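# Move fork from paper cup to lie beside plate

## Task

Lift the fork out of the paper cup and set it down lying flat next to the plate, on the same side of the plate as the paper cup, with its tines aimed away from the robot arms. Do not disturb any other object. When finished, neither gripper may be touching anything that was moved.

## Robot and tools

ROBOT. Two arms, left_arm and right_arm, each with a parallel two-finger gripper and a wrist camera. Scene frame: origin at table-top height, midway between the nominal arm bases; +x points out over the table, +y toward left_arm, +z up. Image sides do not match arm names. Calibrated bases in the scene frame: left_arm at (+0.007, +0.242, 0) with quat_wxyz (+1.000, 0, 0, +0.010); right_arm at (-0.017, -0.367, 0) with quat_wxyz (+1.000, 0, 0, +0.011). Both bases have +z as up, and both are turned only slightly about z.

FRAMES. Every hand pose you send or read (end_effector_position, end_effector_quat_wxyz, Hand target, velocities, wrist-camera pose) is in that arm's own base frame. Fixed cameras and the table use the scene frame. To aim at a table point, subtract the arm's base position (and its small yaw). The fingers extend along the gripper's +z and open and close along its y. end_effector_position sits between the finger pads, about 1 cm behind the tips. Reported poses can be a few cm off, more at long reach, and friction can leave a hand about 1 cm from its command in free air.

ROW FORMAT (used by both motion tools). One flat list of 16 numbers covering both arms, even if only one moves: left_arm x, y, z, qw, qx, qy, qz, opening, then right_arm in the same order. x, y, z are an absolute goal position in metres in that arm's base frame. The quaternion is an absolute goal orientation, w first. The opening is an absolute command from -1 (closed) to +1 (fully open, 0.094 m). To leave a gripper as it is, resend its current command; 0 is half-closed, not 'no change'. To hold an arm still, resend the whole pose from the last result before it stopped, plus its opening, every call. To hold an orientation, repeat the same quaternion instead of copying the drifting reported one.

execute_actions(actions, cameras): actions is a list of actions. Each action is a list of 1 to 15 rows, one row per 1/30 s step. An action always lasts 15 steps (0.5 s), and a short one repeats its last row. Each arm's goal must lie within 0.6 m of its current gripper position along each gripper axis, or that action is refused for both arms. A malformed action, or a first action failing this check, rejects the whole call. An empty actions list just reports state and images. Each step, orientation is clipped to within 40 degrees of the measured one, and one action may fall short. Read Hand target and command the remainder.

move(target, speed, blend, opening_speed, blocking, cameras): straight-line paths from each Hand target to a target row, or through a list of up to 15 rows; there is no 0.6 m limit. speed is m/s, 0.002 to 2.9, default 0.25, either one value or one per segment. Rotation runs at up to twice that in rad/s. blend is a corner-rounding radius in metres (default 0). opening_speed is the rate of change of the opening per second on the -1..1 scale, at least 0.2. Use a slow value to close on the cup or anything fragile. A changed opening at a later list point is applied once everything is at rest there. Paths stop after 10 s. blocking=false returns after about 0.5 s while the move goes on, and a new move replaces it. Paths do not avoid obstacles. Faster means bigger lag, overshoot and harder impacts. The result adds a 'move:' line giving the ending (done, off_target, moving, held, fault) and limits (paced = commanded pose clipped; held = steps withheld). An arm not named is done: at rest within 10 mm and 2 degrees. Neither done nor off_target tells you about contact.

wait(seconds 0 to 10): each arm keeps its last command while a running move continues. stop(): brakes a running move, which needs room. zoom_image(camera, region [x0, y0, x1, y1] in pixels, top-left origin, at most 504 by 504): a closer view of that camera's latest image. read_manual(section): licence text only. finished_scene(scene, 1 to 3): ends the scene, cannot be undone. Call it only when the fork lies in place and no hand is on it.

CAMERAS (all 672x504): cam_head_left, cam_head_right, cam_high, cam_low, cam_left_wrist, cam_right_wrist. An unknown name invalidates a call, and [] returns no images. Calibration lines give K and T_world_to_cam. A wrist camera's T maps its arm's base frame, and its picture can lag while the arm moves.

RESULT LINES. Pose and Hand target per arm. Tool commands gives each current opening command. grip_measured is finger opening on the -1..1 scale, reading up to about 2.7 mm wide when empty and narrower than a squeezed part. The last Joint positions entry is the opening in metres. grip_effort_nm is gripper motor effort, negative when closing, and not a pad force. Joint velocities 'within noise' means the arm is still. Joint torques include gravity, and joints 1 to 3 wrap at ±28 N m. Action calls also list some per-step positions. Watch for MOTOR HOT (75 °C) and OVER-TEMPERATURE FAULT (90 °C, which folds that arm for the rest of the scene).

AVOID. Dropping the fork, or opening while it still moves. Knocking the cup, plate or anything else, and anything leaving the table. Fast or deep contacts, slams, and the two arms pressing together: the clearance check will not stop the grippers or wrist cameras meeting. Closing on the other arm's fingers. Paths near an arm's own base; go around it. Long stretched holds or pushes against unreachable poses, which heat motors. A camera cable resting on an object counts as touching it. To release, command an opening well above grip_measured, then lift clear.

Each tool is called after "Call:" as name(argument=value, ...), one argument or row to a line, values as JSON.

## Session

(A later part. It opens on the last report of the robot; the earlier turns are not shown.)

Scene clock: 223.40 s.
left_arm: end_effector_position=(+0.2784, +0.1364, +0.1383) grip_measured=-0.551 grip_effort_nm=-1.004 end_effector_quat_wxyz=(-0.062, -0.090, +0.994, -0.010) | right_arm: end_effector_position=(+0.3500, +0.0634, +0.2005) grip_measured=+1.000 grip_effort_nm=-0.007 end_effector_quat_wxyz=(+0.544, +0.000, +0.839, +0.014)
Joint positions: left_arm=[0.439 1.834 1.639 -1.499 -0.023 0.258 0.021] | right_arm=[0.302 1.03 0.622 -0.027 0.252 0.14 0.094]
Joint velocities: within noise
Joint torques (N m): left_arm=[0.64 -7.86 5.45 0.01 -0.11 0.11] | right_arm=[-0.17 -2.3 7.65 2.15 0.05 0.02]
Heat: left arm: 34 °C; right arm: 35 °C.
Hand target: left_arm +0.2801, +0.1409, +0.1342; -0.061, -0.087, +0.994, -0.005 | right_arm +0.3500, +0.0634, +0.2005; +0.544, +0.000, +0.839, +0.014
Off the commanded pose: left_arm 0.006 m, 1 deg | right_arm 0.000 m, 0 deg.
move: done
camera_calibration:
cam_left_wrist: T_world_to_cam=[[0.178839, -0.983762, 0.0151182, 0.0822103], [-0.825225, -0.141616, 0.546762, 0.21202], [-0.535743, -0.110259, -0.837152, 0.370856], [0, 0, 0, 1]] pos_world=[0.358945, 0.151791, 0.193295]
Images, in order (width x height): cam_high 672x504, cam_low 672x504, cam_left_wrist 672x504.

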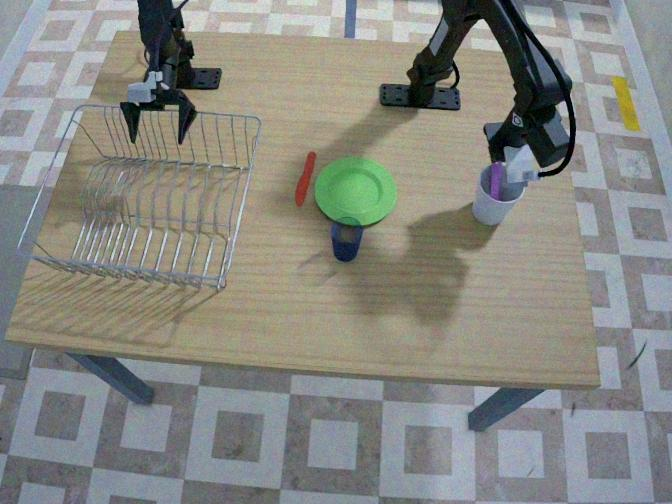

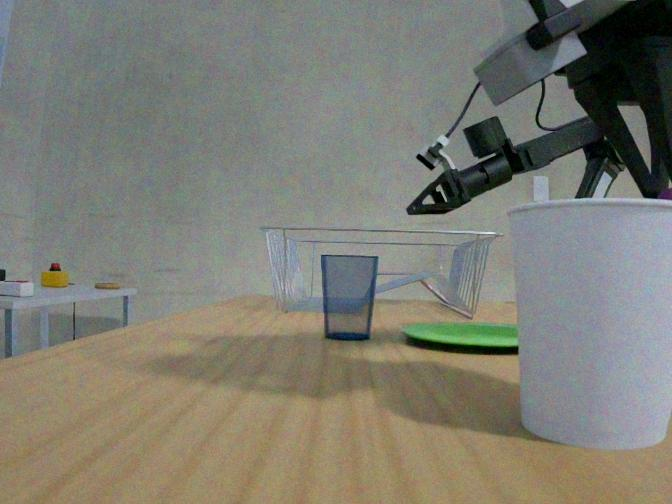

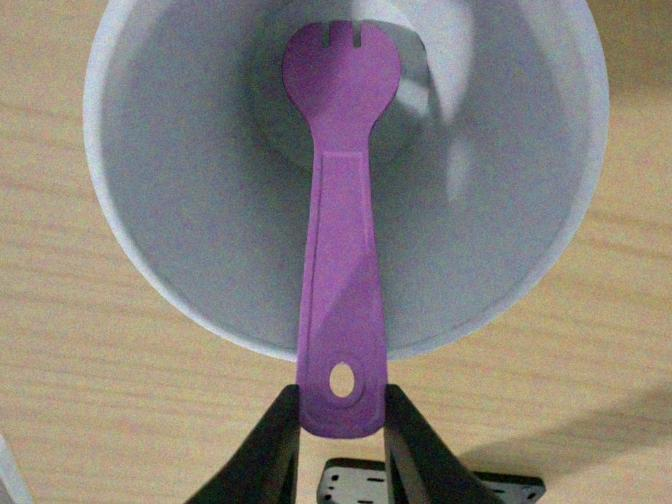

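Call:
move(
  target=[
    [0.260,0.135,0.195,0,-0.0872,0.9962,0,-0.62,0.35,0.0634,0.2005,0.544,0,0.839,0.014,1],
    [0.242,0.131,0.245,0.1041,-0.0867,0.9907,0.0091,-0.62,0.35,0.0634,0.2005,0.544,0,0.839,0.014,1],
    [0.238,0.130,0.268,0.1558,-0.0861,0.9839,0.0136,-0.62,0.35,0.0634,0.2005,0.544,0,0.839,0.014,1],
  ],
  speed=0.12,
  blend=0.015,
)

Scene clock: 252.10 s.
left_arm: end_effector_position=(+0.2372, +0.1308, +0.2549) grip_measured=-0.554 grip_effort_nm=-1.053 end_effector_quat_wxyz=(+0.133, -0.091, +0.987, +0.009) | right_arm: end_effector_position=(+0.3500, +0.0634, +0.2005) grip_measured=+1.000 grip_effort_nm=-0.002 end_effector_quat_wxyz=(+0.544, +0.000, +0.839, +0.014)
Joint positions: left_arm=[0.57 1.44 1.671 -1.557 0.105 0.372 0.021] | right_arm=[0.302 1.03 0.622 -0.027 0.252 0.14 0.094]
Joint velocities: within noise
Joint torques (N m): left_arm=[0.59 -6.72 8.49 0.45 0.16 0.09] | right_arm=[-0.12 -2.41 7.6 2.13 0.04 0.01]
Heat: left arm: 35 °C; right arm: 36 °C.
Hand target: left_arm +0.2377, +0.1298, +0.2678; +0.156, -0.086, +0.984, +0.014 | right_arm +0.3500, +0.0634, +0.2005; +0.544, +0.000, +0.839, +0.014
Off the commanded pose: left_arm 0.013 m, 3 deg | right_arm 0.000 m, 0 deg.
move: off_target (left_arm)
camera_calibration:
cam_left_wrist: T_world_to_cam=[[0.179425, -0.983695, 0.0122459, 0.0829553], [-0.967091, -0.174086, 0.18555, 0.243391], [-0.180393, -0.0451351, -0.982559, 0.39004], [0, 0, 0, 1]] pos_world=[0.290857, 0.141578, 0.33706]

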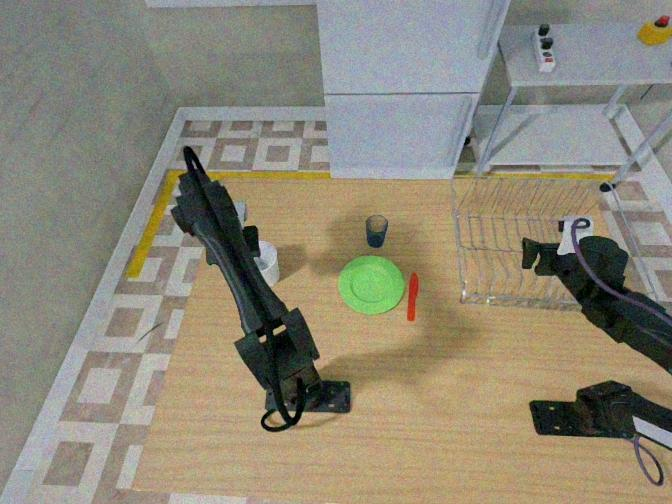

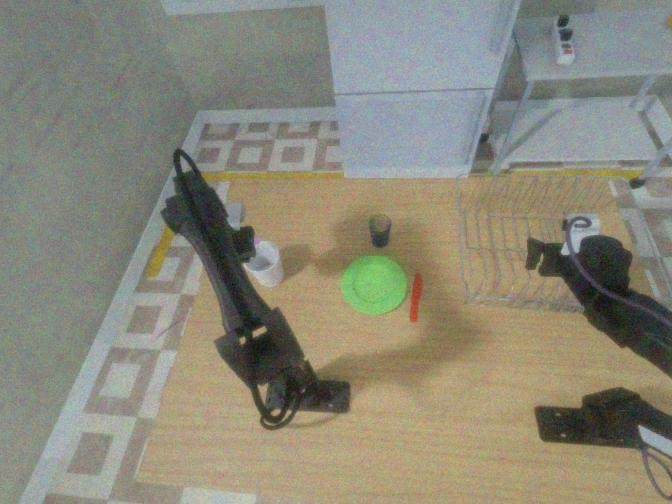

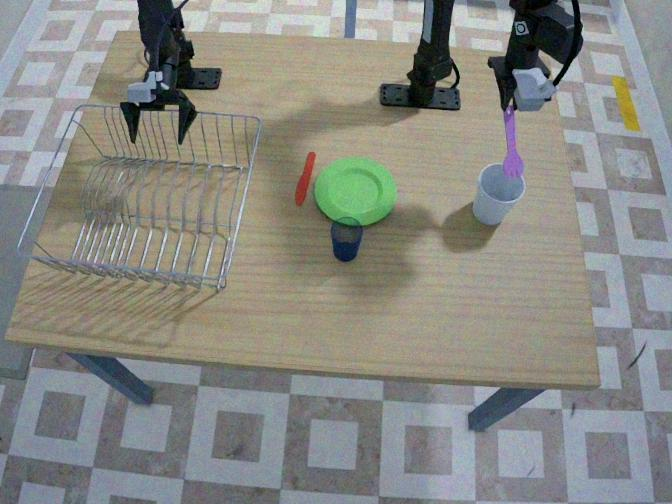

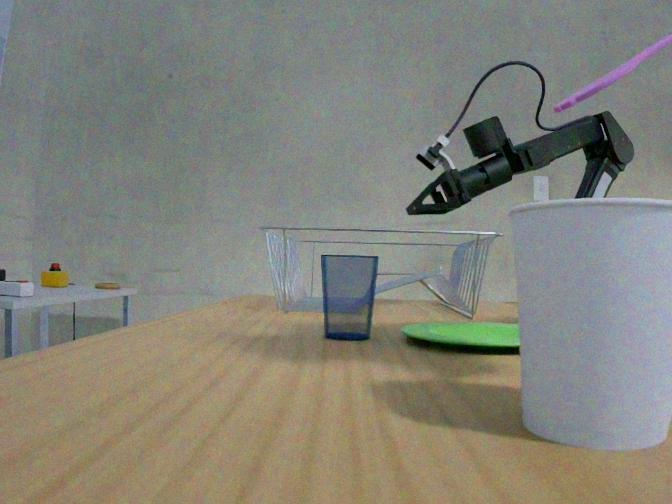

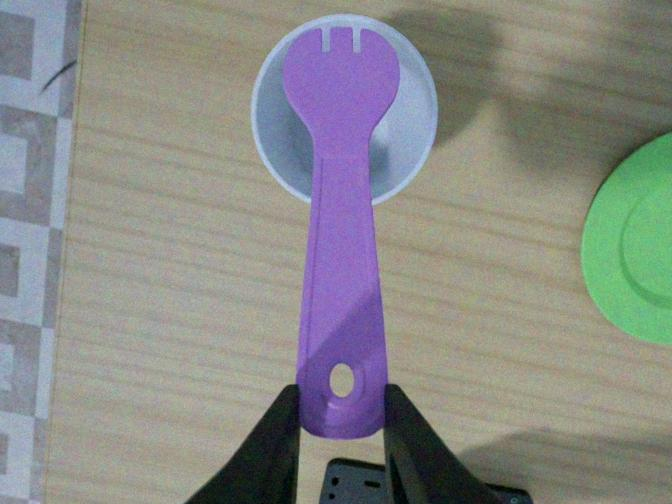

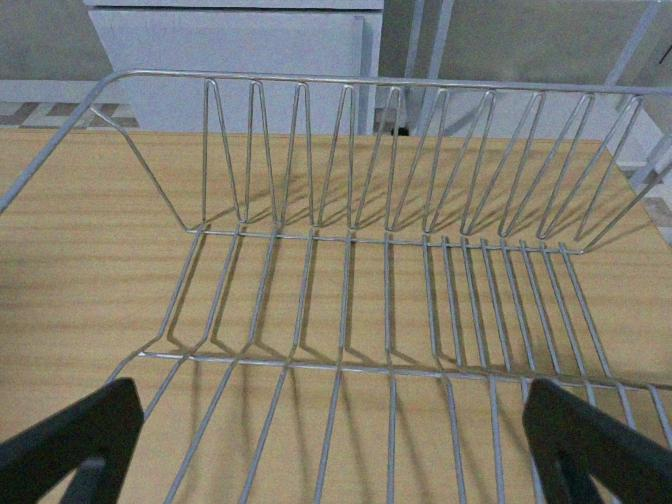

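Call:
move(
  target=[
    [0.250,0.0135,0.14,0.3746,0,0.9272,0,-0.62,0.35,0.0634,0.2005,0.544,0,0.839,0.014,1],
    [0.262,0.0135,0.055,0.3746,0,0.9272,0,-0.62,0.35,0.0634,0.2005,0.544,0,0.839,0.014,1],
  ],
  speed=0.15,
  blend=0.02,
)

Call:
zoom_image(
  camera="cam_low",
  region=[330, 230, 530, 380],
)

Scene clock: 258.80 s.
left_arm: end_effector_position=(+0.2561, +0.0126, +0.0514) grip_measured=-0.554 grip_effort_nm=-1.062 end_effector_quat_wxyz=(+0.360, +0.003, +0.933, -0.004) | right_arm: end_effector_position=(+0.3500, +0.0634, +0.2005) grip_measured=+1.000 grip_effort_nm=0.002 end_effector_quat_wxyz=(+0.544, +0.000, +0.839, +0.014)
Joint positions: left_arm=[0.096 0.889 0.293 -0.24 0.073 0.075 0.021] | right_arm=[0.302 1.03 0.622 -0.027 0.252 0.14 0.094]
Joint velocities: within noise
Joint torques (N m): left_arm=[-0.31 -0.7 6.52 1.48 -0.09 -0.08] | right_arm=[-0.16 -2.41 7.65 2.14 0.08 -0.02]
Heat: left arm: 35 °C; right arm: 36 °C.
Hand target: left_arm +0.2615, +0.0134, +0.0553; +0.374, +0.000, +0.927, +0.000 | right_arm +0.3500, +0.0634, +0.2005; +0.544, +0.000, +0.839, +0.014
Off the commanded pose: left_arm 0.007 m, 2 deg | right_arm 0.000 m, 0 deg.
move: done
camera_calibration:
cam_left_wrist: T_world_to_cam=[[-0.0133395, -0.999877, 0.00826125, 0.0154932], [-0.960047, 0.0104976, -0.279643, 0.298762], [0.279522, -0.0116615, -0.960068, 0.0688334], [0, 0, 0, 1]] pos_world=[0.267792, 0.0131577, 0.149504]

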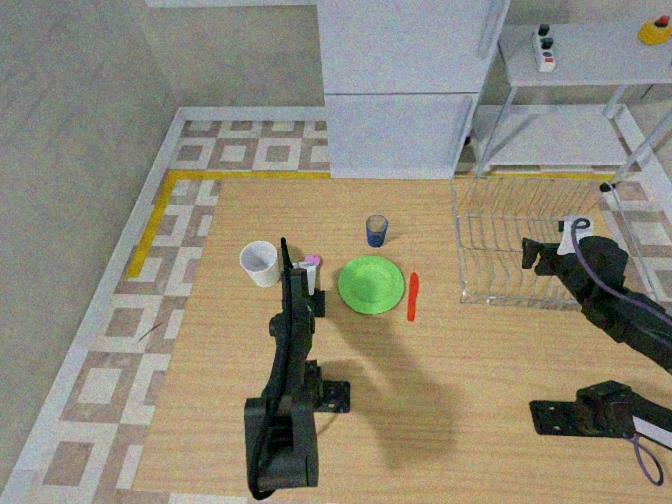

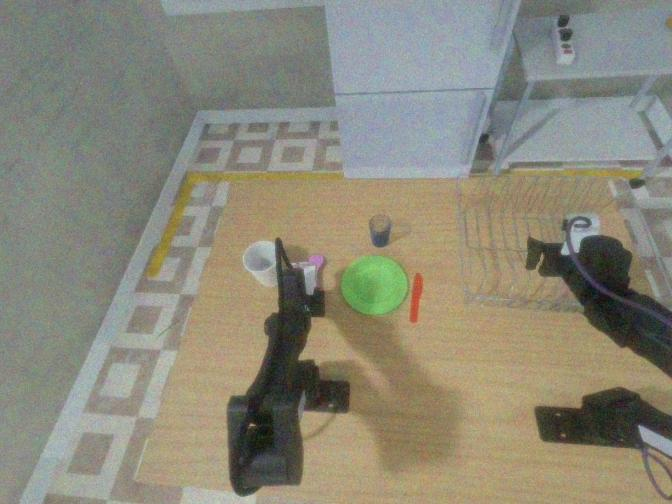

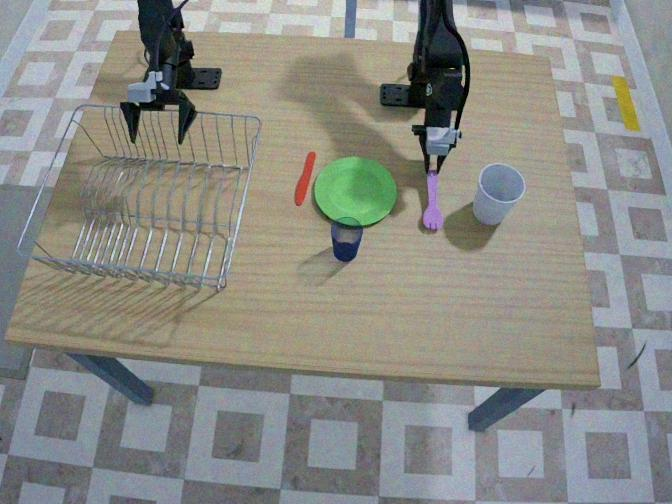

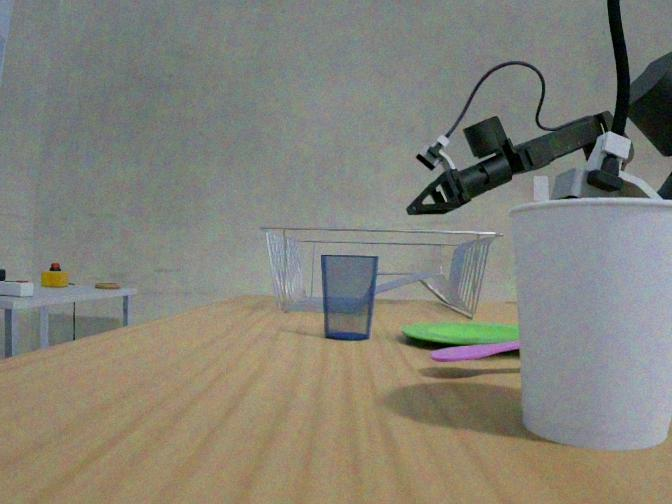

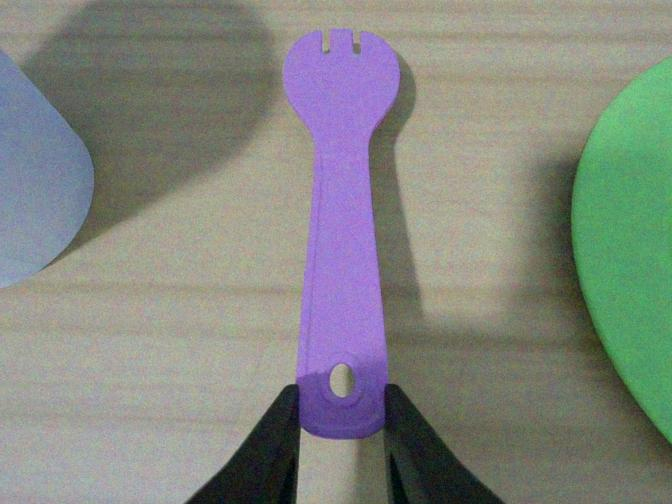

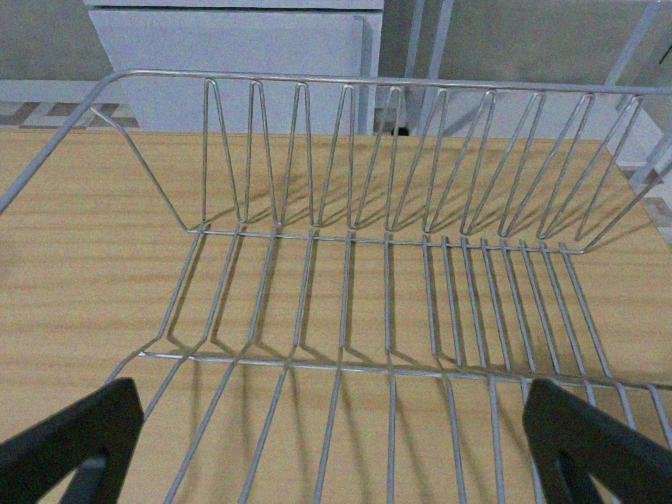

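Scaled by 2.520 from the camera's 672x504 image, which has a finer 960x720 frame.

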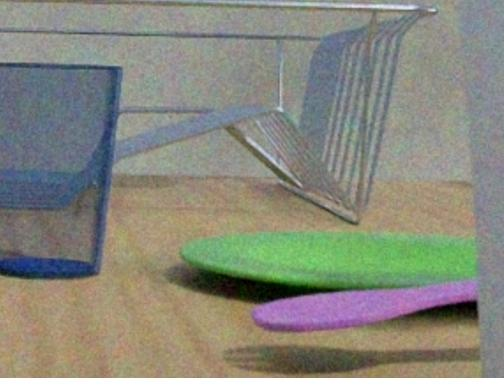

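Call:
move(
  target=[0.261,0.0135,0.024,0.3746,0,0.9272,0,-0.62,0.35,0.0634,0.2005,0.544,0,0.839,0.014,1],
  speed=0.06,
  cameras=["cam_left_wrist","cam_high","cam_low"],
)

Call:
zoom_image(
  camera="cam_low",
  region=[380, 280, 530, 400],
)

Scene clock: 266.80 s.
left_arm: end_effector_position=(+0.2593, +0.0129, +0.0242) grip_measured=-0.554 grip_effort_nm=-1.057 end_effector_quat_wxyz=(+0.369, +0.003, +0.930, -0.003) | right_arm: end_effector_position=(+0.3500, +0.0634, +0.2005) grip_measured=+1.000 grip_effort_nm=-0.002 end_effector_quat_wxyz=(+0.544, +0.000, +0.839, +0.014)
Joint positions: left_arm=[0.096 0.999 0.193 -0.013 0.073 0.074 0.021] | right_arm=[0.302 1.03 0.622 -0.027 0.252 0.14 0.094]
Joint velocities: within noise
Joint torques (N m): left_arm=[-0.28 -0.8 5.55 1.43 -0.08 -0.08] | right_arm=[-0.02 -2.41 7.61 2.12 0.05 0.01]
Heat: left arm: 35 °C; right arm: 36 °C.
Hand target: left_arm +0.2609, +0.0135, +0.0242; +0.374, +0.000, +0.927, +0.000 | right_arm +0.3500, +0.0634, +0.2005; +0.544, +0.000, +0.839, +0.014
Off the commanded pose: left_arm 0.002 m, 1 deg | right_arm 0.000 m, 0 deg.
move: done
camera_calibration:
cam_left_wrist: T_world_to_cam=[[-0.0131789, -0.999892, 0.00654025, 0.0161024], [-0.95491, 0.0106453, -0.296705, 0.293221], [0.296603, -0.0101556, -0.954947, 0.0371908], [0, 0, 0, 1]] pos_world=[0.269181, 0.0133569, 0.12241]
Images, in order (width x height): cam_high 672x504, cam_low 672x504, cam_left_wrist 672x504.

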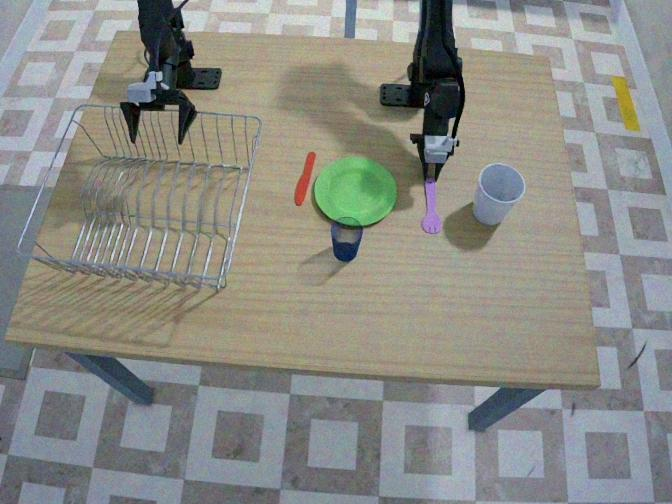

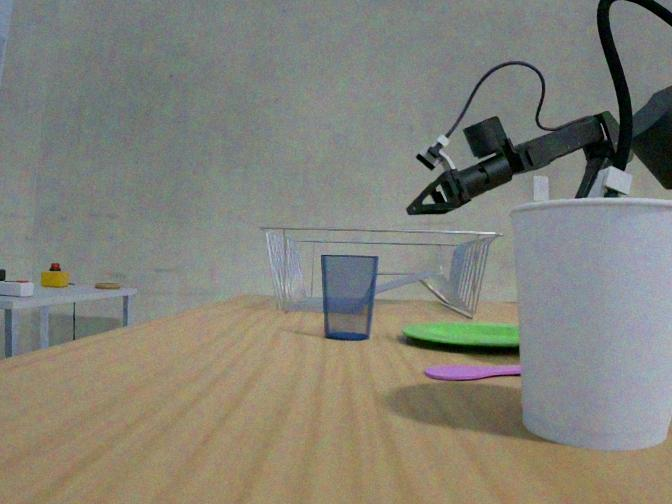

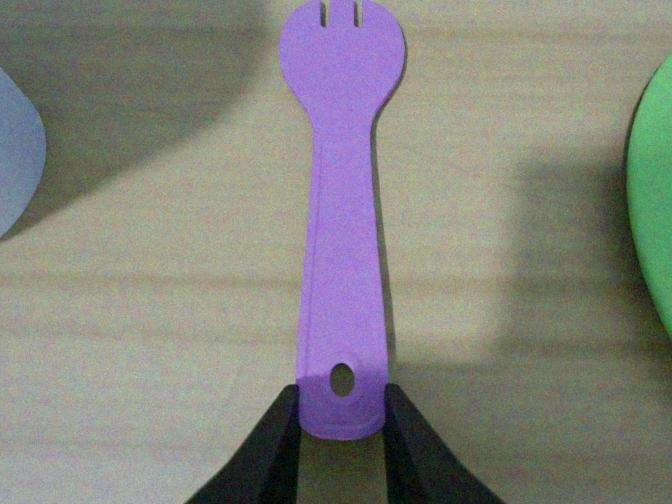

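Scaled by 3.360 from the camera's 672x504 image, which has a finer 960x720 frame.

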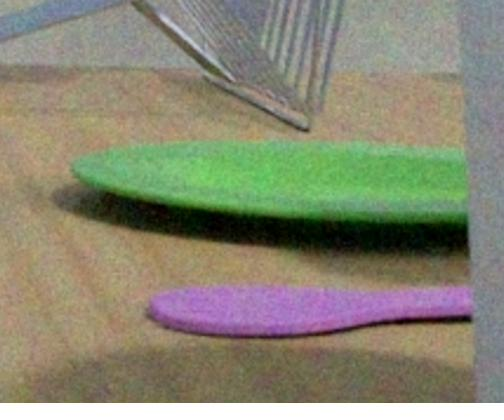

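Call:
move(
  target=[0.2605,0.0135,0.014,0.3746,0,0.9272,0,-0.62,0.35,0.0634,0.2005,0.544,0,0.839,0.014,1],
  speed=0.04,
  cameras=["cam_left_wrist","cam_high","cam_low"],
)

Call:
zoom_image(
  camera="cam_low",
  region=[380, 280, 530, 400],
)

Call:
zoom_image(
  camera="cam_left_wrist",
  region=[240, 340, 440, 504],
)

Scene clock: 270.90 s.
left_arm: end_effector_position=(+0.2672, +0.0138, +0.0235) grip_measured=-0.554 grip_effort_nm=-1.057 end_effector_quat_wxyz=(+0.389, +0.004, +0.921, +0.000) | right_arm: end_effector_position=(+0.3500, +0.0634, +0.2005) grip_measured=+1.000 grip_effort_nm=-0.002 end_effector_quat_wxyz=(+0.544, +0.000, +0.839, +0.014)
Joint positions: left_arm=[0.096 1.043 0.168 0.099 0.073 0.074 0.021] | right_arm=[0.302 1.03 0.622 -0.027 0.252 0.14 0.094]
Joint velocities: within noise
Joint torques (N m): left_arm=[-0.24 -0.49 4.71 1.16 -0.08 -0.07] | right_arm=[-0.09 -2.4 7.66 2.14 0.06 0.01]
Heat: left arm: 35 °C; right arm: 36 °C.
Hand target: left_arm +0.2602, +0.0135, +0.0142; +0.374, +0.000, +0.927, +0.000 | right_arm +0.3500, +0.0634, +0.2005; +0.544, +0.000, +0.839, +0.014
Off the commanded pose: left_arm 0.012 m, 2 deg | right_arm 0.000 m, 0 deg.
move: off_target (left_arm)
camera_calibration:
cam_left_wrist: T_world_to_cam=[[-0.0128622, -0.999917, 0.00124648, 0.0171103], [-0.941193, 0.0116859, -0.337668, 0.297886], [0.337626, -0.00551634, -0.941264, 0.0229051], [0, 0, 0, 1]] pos_world=[0.272855, 0.0137542, 0.122125]
Images, in order (width x height): cam_high 672x504, cam_low 672x504, cam_left_wrist 672x504.

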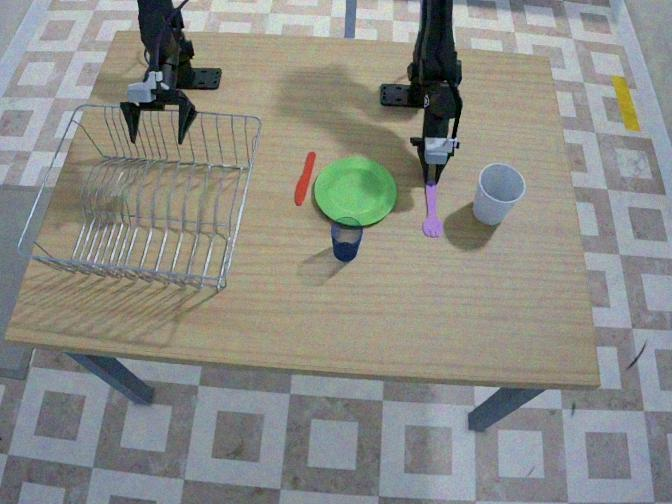

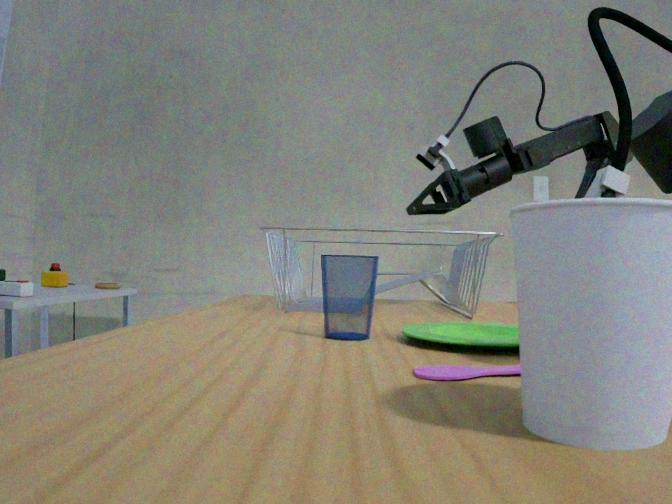

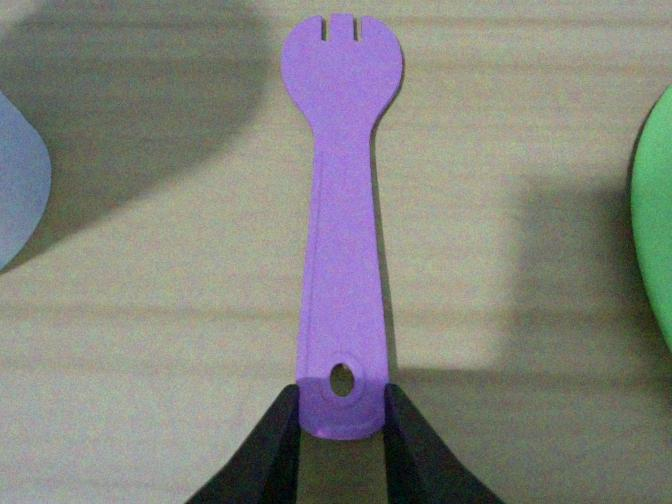

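Scaled by 3.360 from the camera's 672x504 image, which has a finer 960x720 frame.

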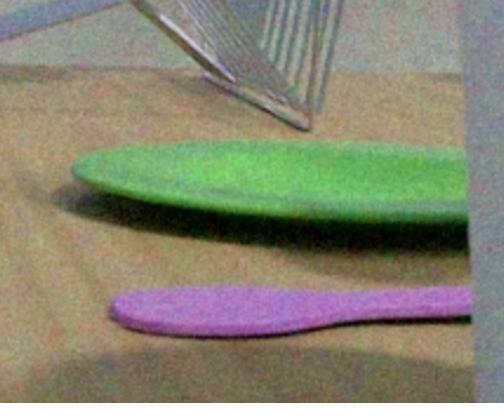

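Scaled by 2.520 from the camera's 672x504 image, which has a finer 960x720 frame.

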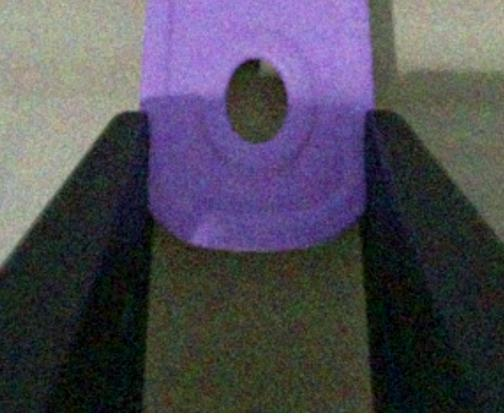

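Call:
move(
  target=[
    [0.266,0.0138,0.0225,0.386,0.003,0.922,0,-0.62,0.35,0.0634,0.2005,0.544,0,0.839,0.014,1],
    [0.266,0.0138,0.0225,0.386,0.003,0.922,0,-0.2,0.35,0.0634,0.2005,0.544,0,0.839,0.014,1],
  ],
  speed=0.04,
  opening_speed=0.4,
  cameras=["cam_left_wrist","cam_high","cam_low"],
)

Call:
zoom_image(
  camera="cam_low",
  region=[380, 280, 530, 400],
)

Scene clock: 285.10 s.
left_arm: end_effector_position=(+0.2672, +0.0139, +0.0236) grip_measured=-0.203 grip_effort_nm=0.125 end_effector_quat_wxyz=(+0.389, +0.004, +0.921, +0.000) | right_arm: end_effector_position=(+0.3500, +0.0634, +0.2005) grip_measured=+1.000 grip_effort_nm=0.002 end_effector_quat_wxyz=(+0.544, +0.000, +0.839, +0.014)
Joint positions: left_arm=[0.096 1.043 0.168 0.1 0.072 0.074 0.037] | right_arm=[0.302 1.03 0.622 -0.027 0.252 0.14 0.094]
Joint velocities: within noise
Joint torques (N m): left_arm=[-0.01 -1.54 6.12 1.16 -0.02 -0.01] | right_arm=[-0.02 -2.41 7.58 2.13 0.05 0.01]
Heat: left arm: 34 °C; right arm: 36 °C.
Hand target: left_arm +0.2660, +0.0138, +0.0225; +0.386, +0.003, +0.922, +0.000 | right_arm +0.3500, +0.0634, +0.2005; +0.544, +0.000, +0.839, +0.014
Off the commanded pose: left_arm 0.002 m, 0 deg | right_arm 0.000 m, 0 deg.
move: done
camera_calibration:
cam_left_wrist: T_world_to_cam=[[-0.0125281, -0.999921, 0.000945382, 0.0171559], [-0.941089, 0.0114714, -0.337964, 0.297895], [0.337926, -0.00512371, -0.941159, 0.0228053], [0, 0, 0, 1]] pos_world=[0.272854, 0.0138541, 0.122125]
Images, in order (width x height): cam_high 672x504, cam_low 672x504, cam_left_wrist 672x504.

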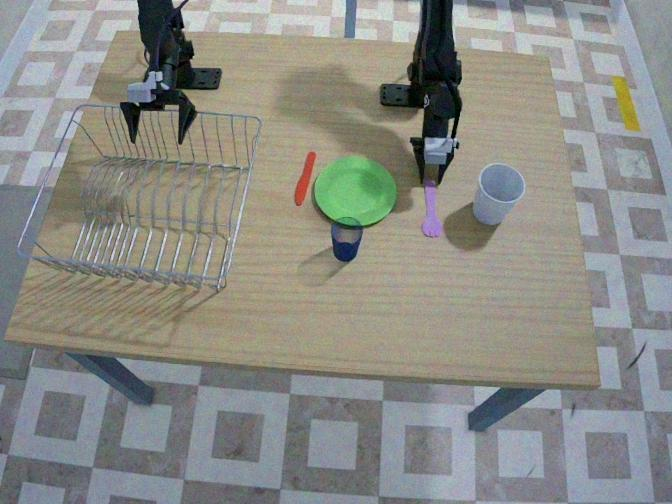

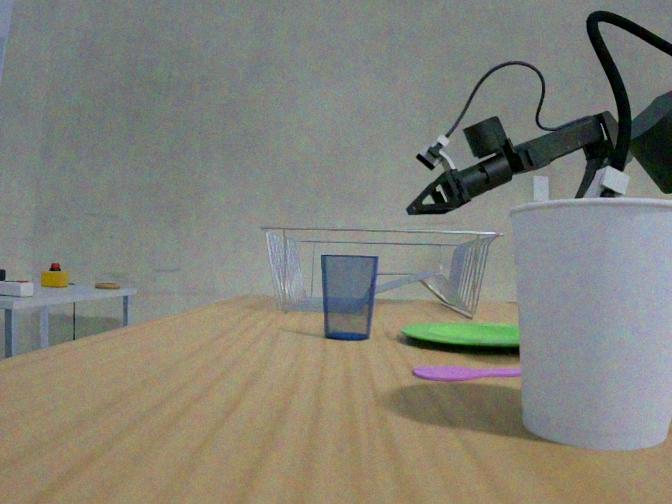

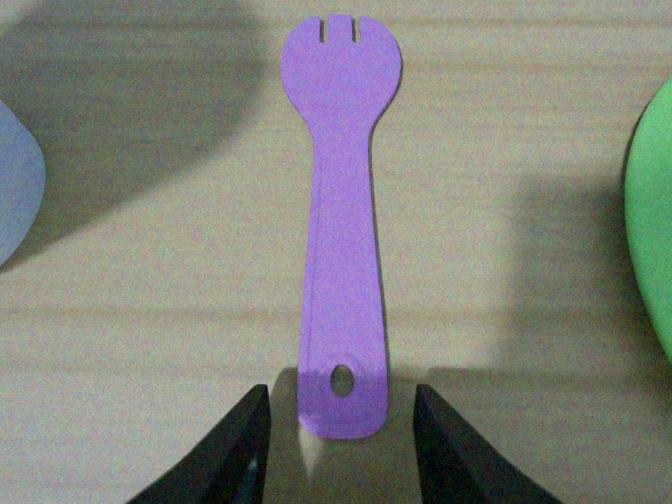

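Scaled by 3.360 from the camera's 672x504 image, which has a finer 960x720 frame.

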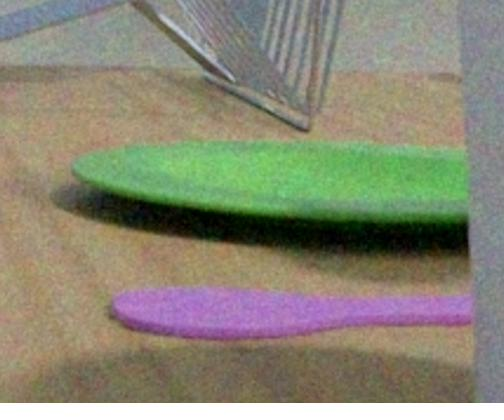

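Call:
move(
  target=[0.262,0.0138,0.16,0.3746,0,0.9272,0,-0.2,0.35,0.0634,0.2005,0.544,0,0.839,0.014,1],
  speed=0.15,
)

Scene clock: 290.60 s.
left_arm: end_effector_position=(+0.2586, +0.0130, +0.1484) grip_measured=-0.203 grip_effort_nm=0.115 end_effector_quat_wxyz=(+0.363, +0.003, +0.932, -0.003) | right_arm: end_effector_position=(+0.3500, +0.0634, +0.2005) grip_measured=+1.000 grip_effort_nm=-0.002 end_effector_quat_wxyz=(+0.544, +0.000, +0.839, +0.014)
Joint positions: left_arm=[0.096 0.821 0.66 -0.67 0.072 0.074 0.037] | right_arm=[0.302 1.03 0.622 -0.027 0.252 0.14 0.094]
Joint velocities: within noise
Joint torques (N m): left_arm=[-0.14 -1.09 9.92 1.13 -0.07 -0.07] | right_arm=[-0.06 -2.48 7.62 2.13 0.08 0.04]
Heat: left arm: 35 °C; right arm: 36 °C.
Hand target: left_arm +0.2619, +0.0138, +0.1600; +0.375, +0.000, +0.927, +0.000 | right_arm +0.3500, +0.0634, +0.2005; +0.544, +0.000, +0.839, +0.014
Off the commanded pose: left_arm 0.012 m, 2 deg | right_arm 0.000 m, 0 deg.
move: off_target (left_arm)
camera_calibration:
cam_left_wrist: T_world_to_cam=[[-0.0123687, -0.999899, 0.00705466, 0.0151527], [-0.958575, 0.0098491, -0.284669, 0.328556], [0.284571, -0.0102834, -0.9586, 0.159694], [0, 0, 0, 1]] pos_world=[0.269689, 0.0135574, 0.246505]

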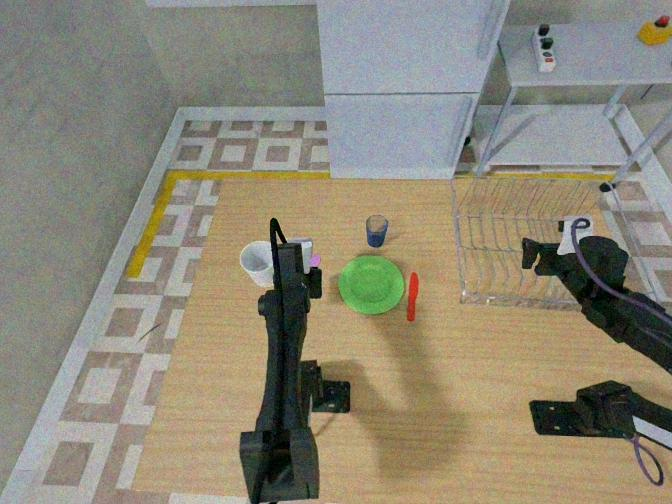

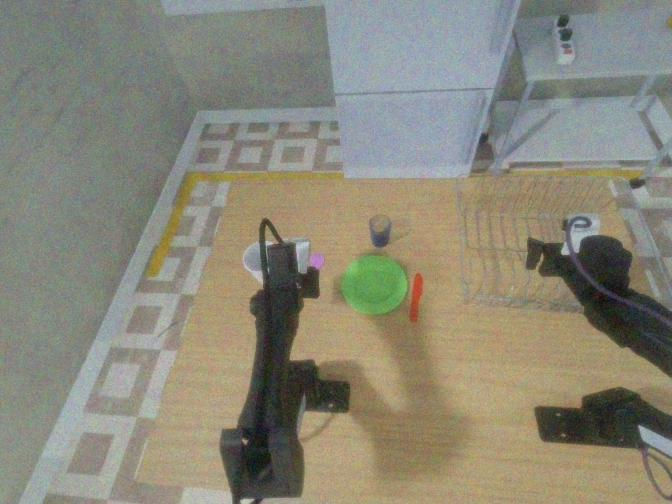

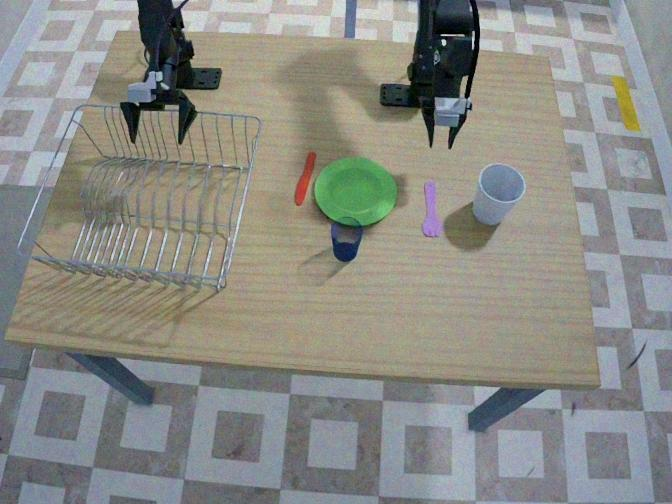

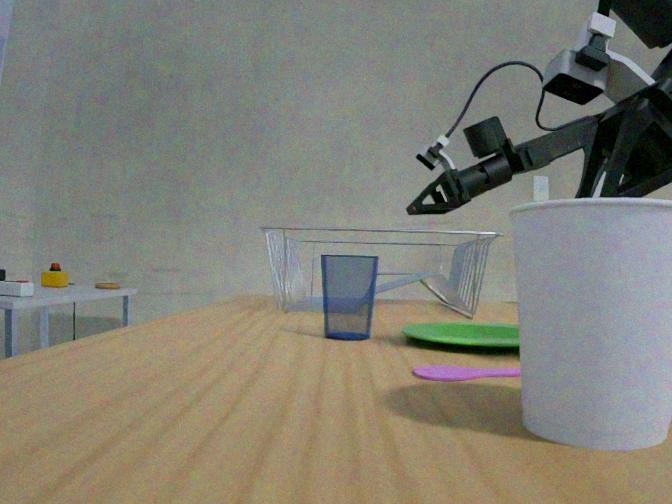

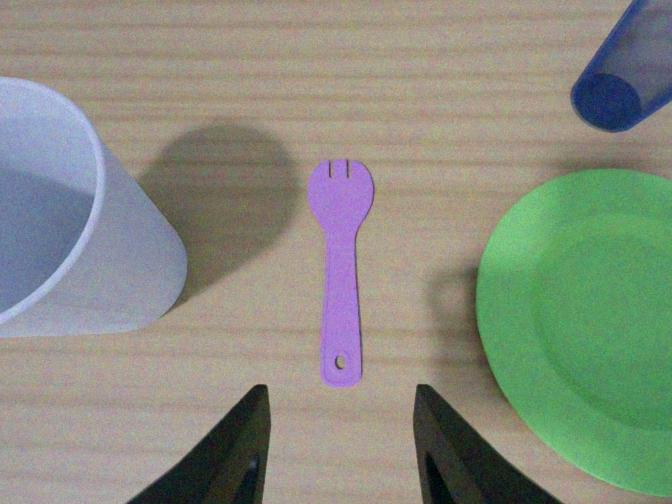

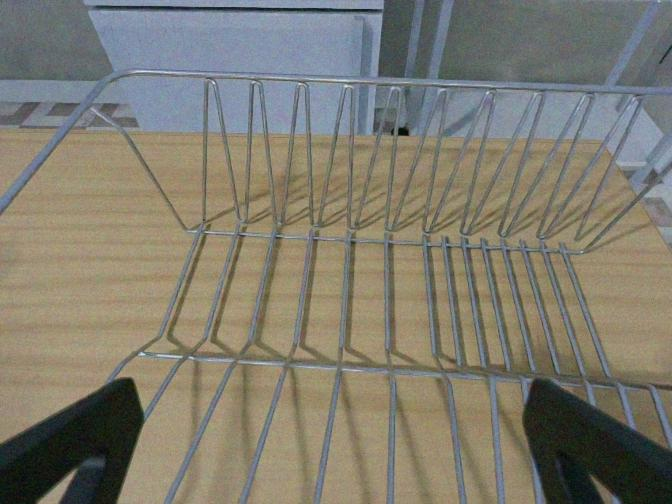

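Call:
finished_scene(
  scene=1,
)

The scene is finished: the task was done.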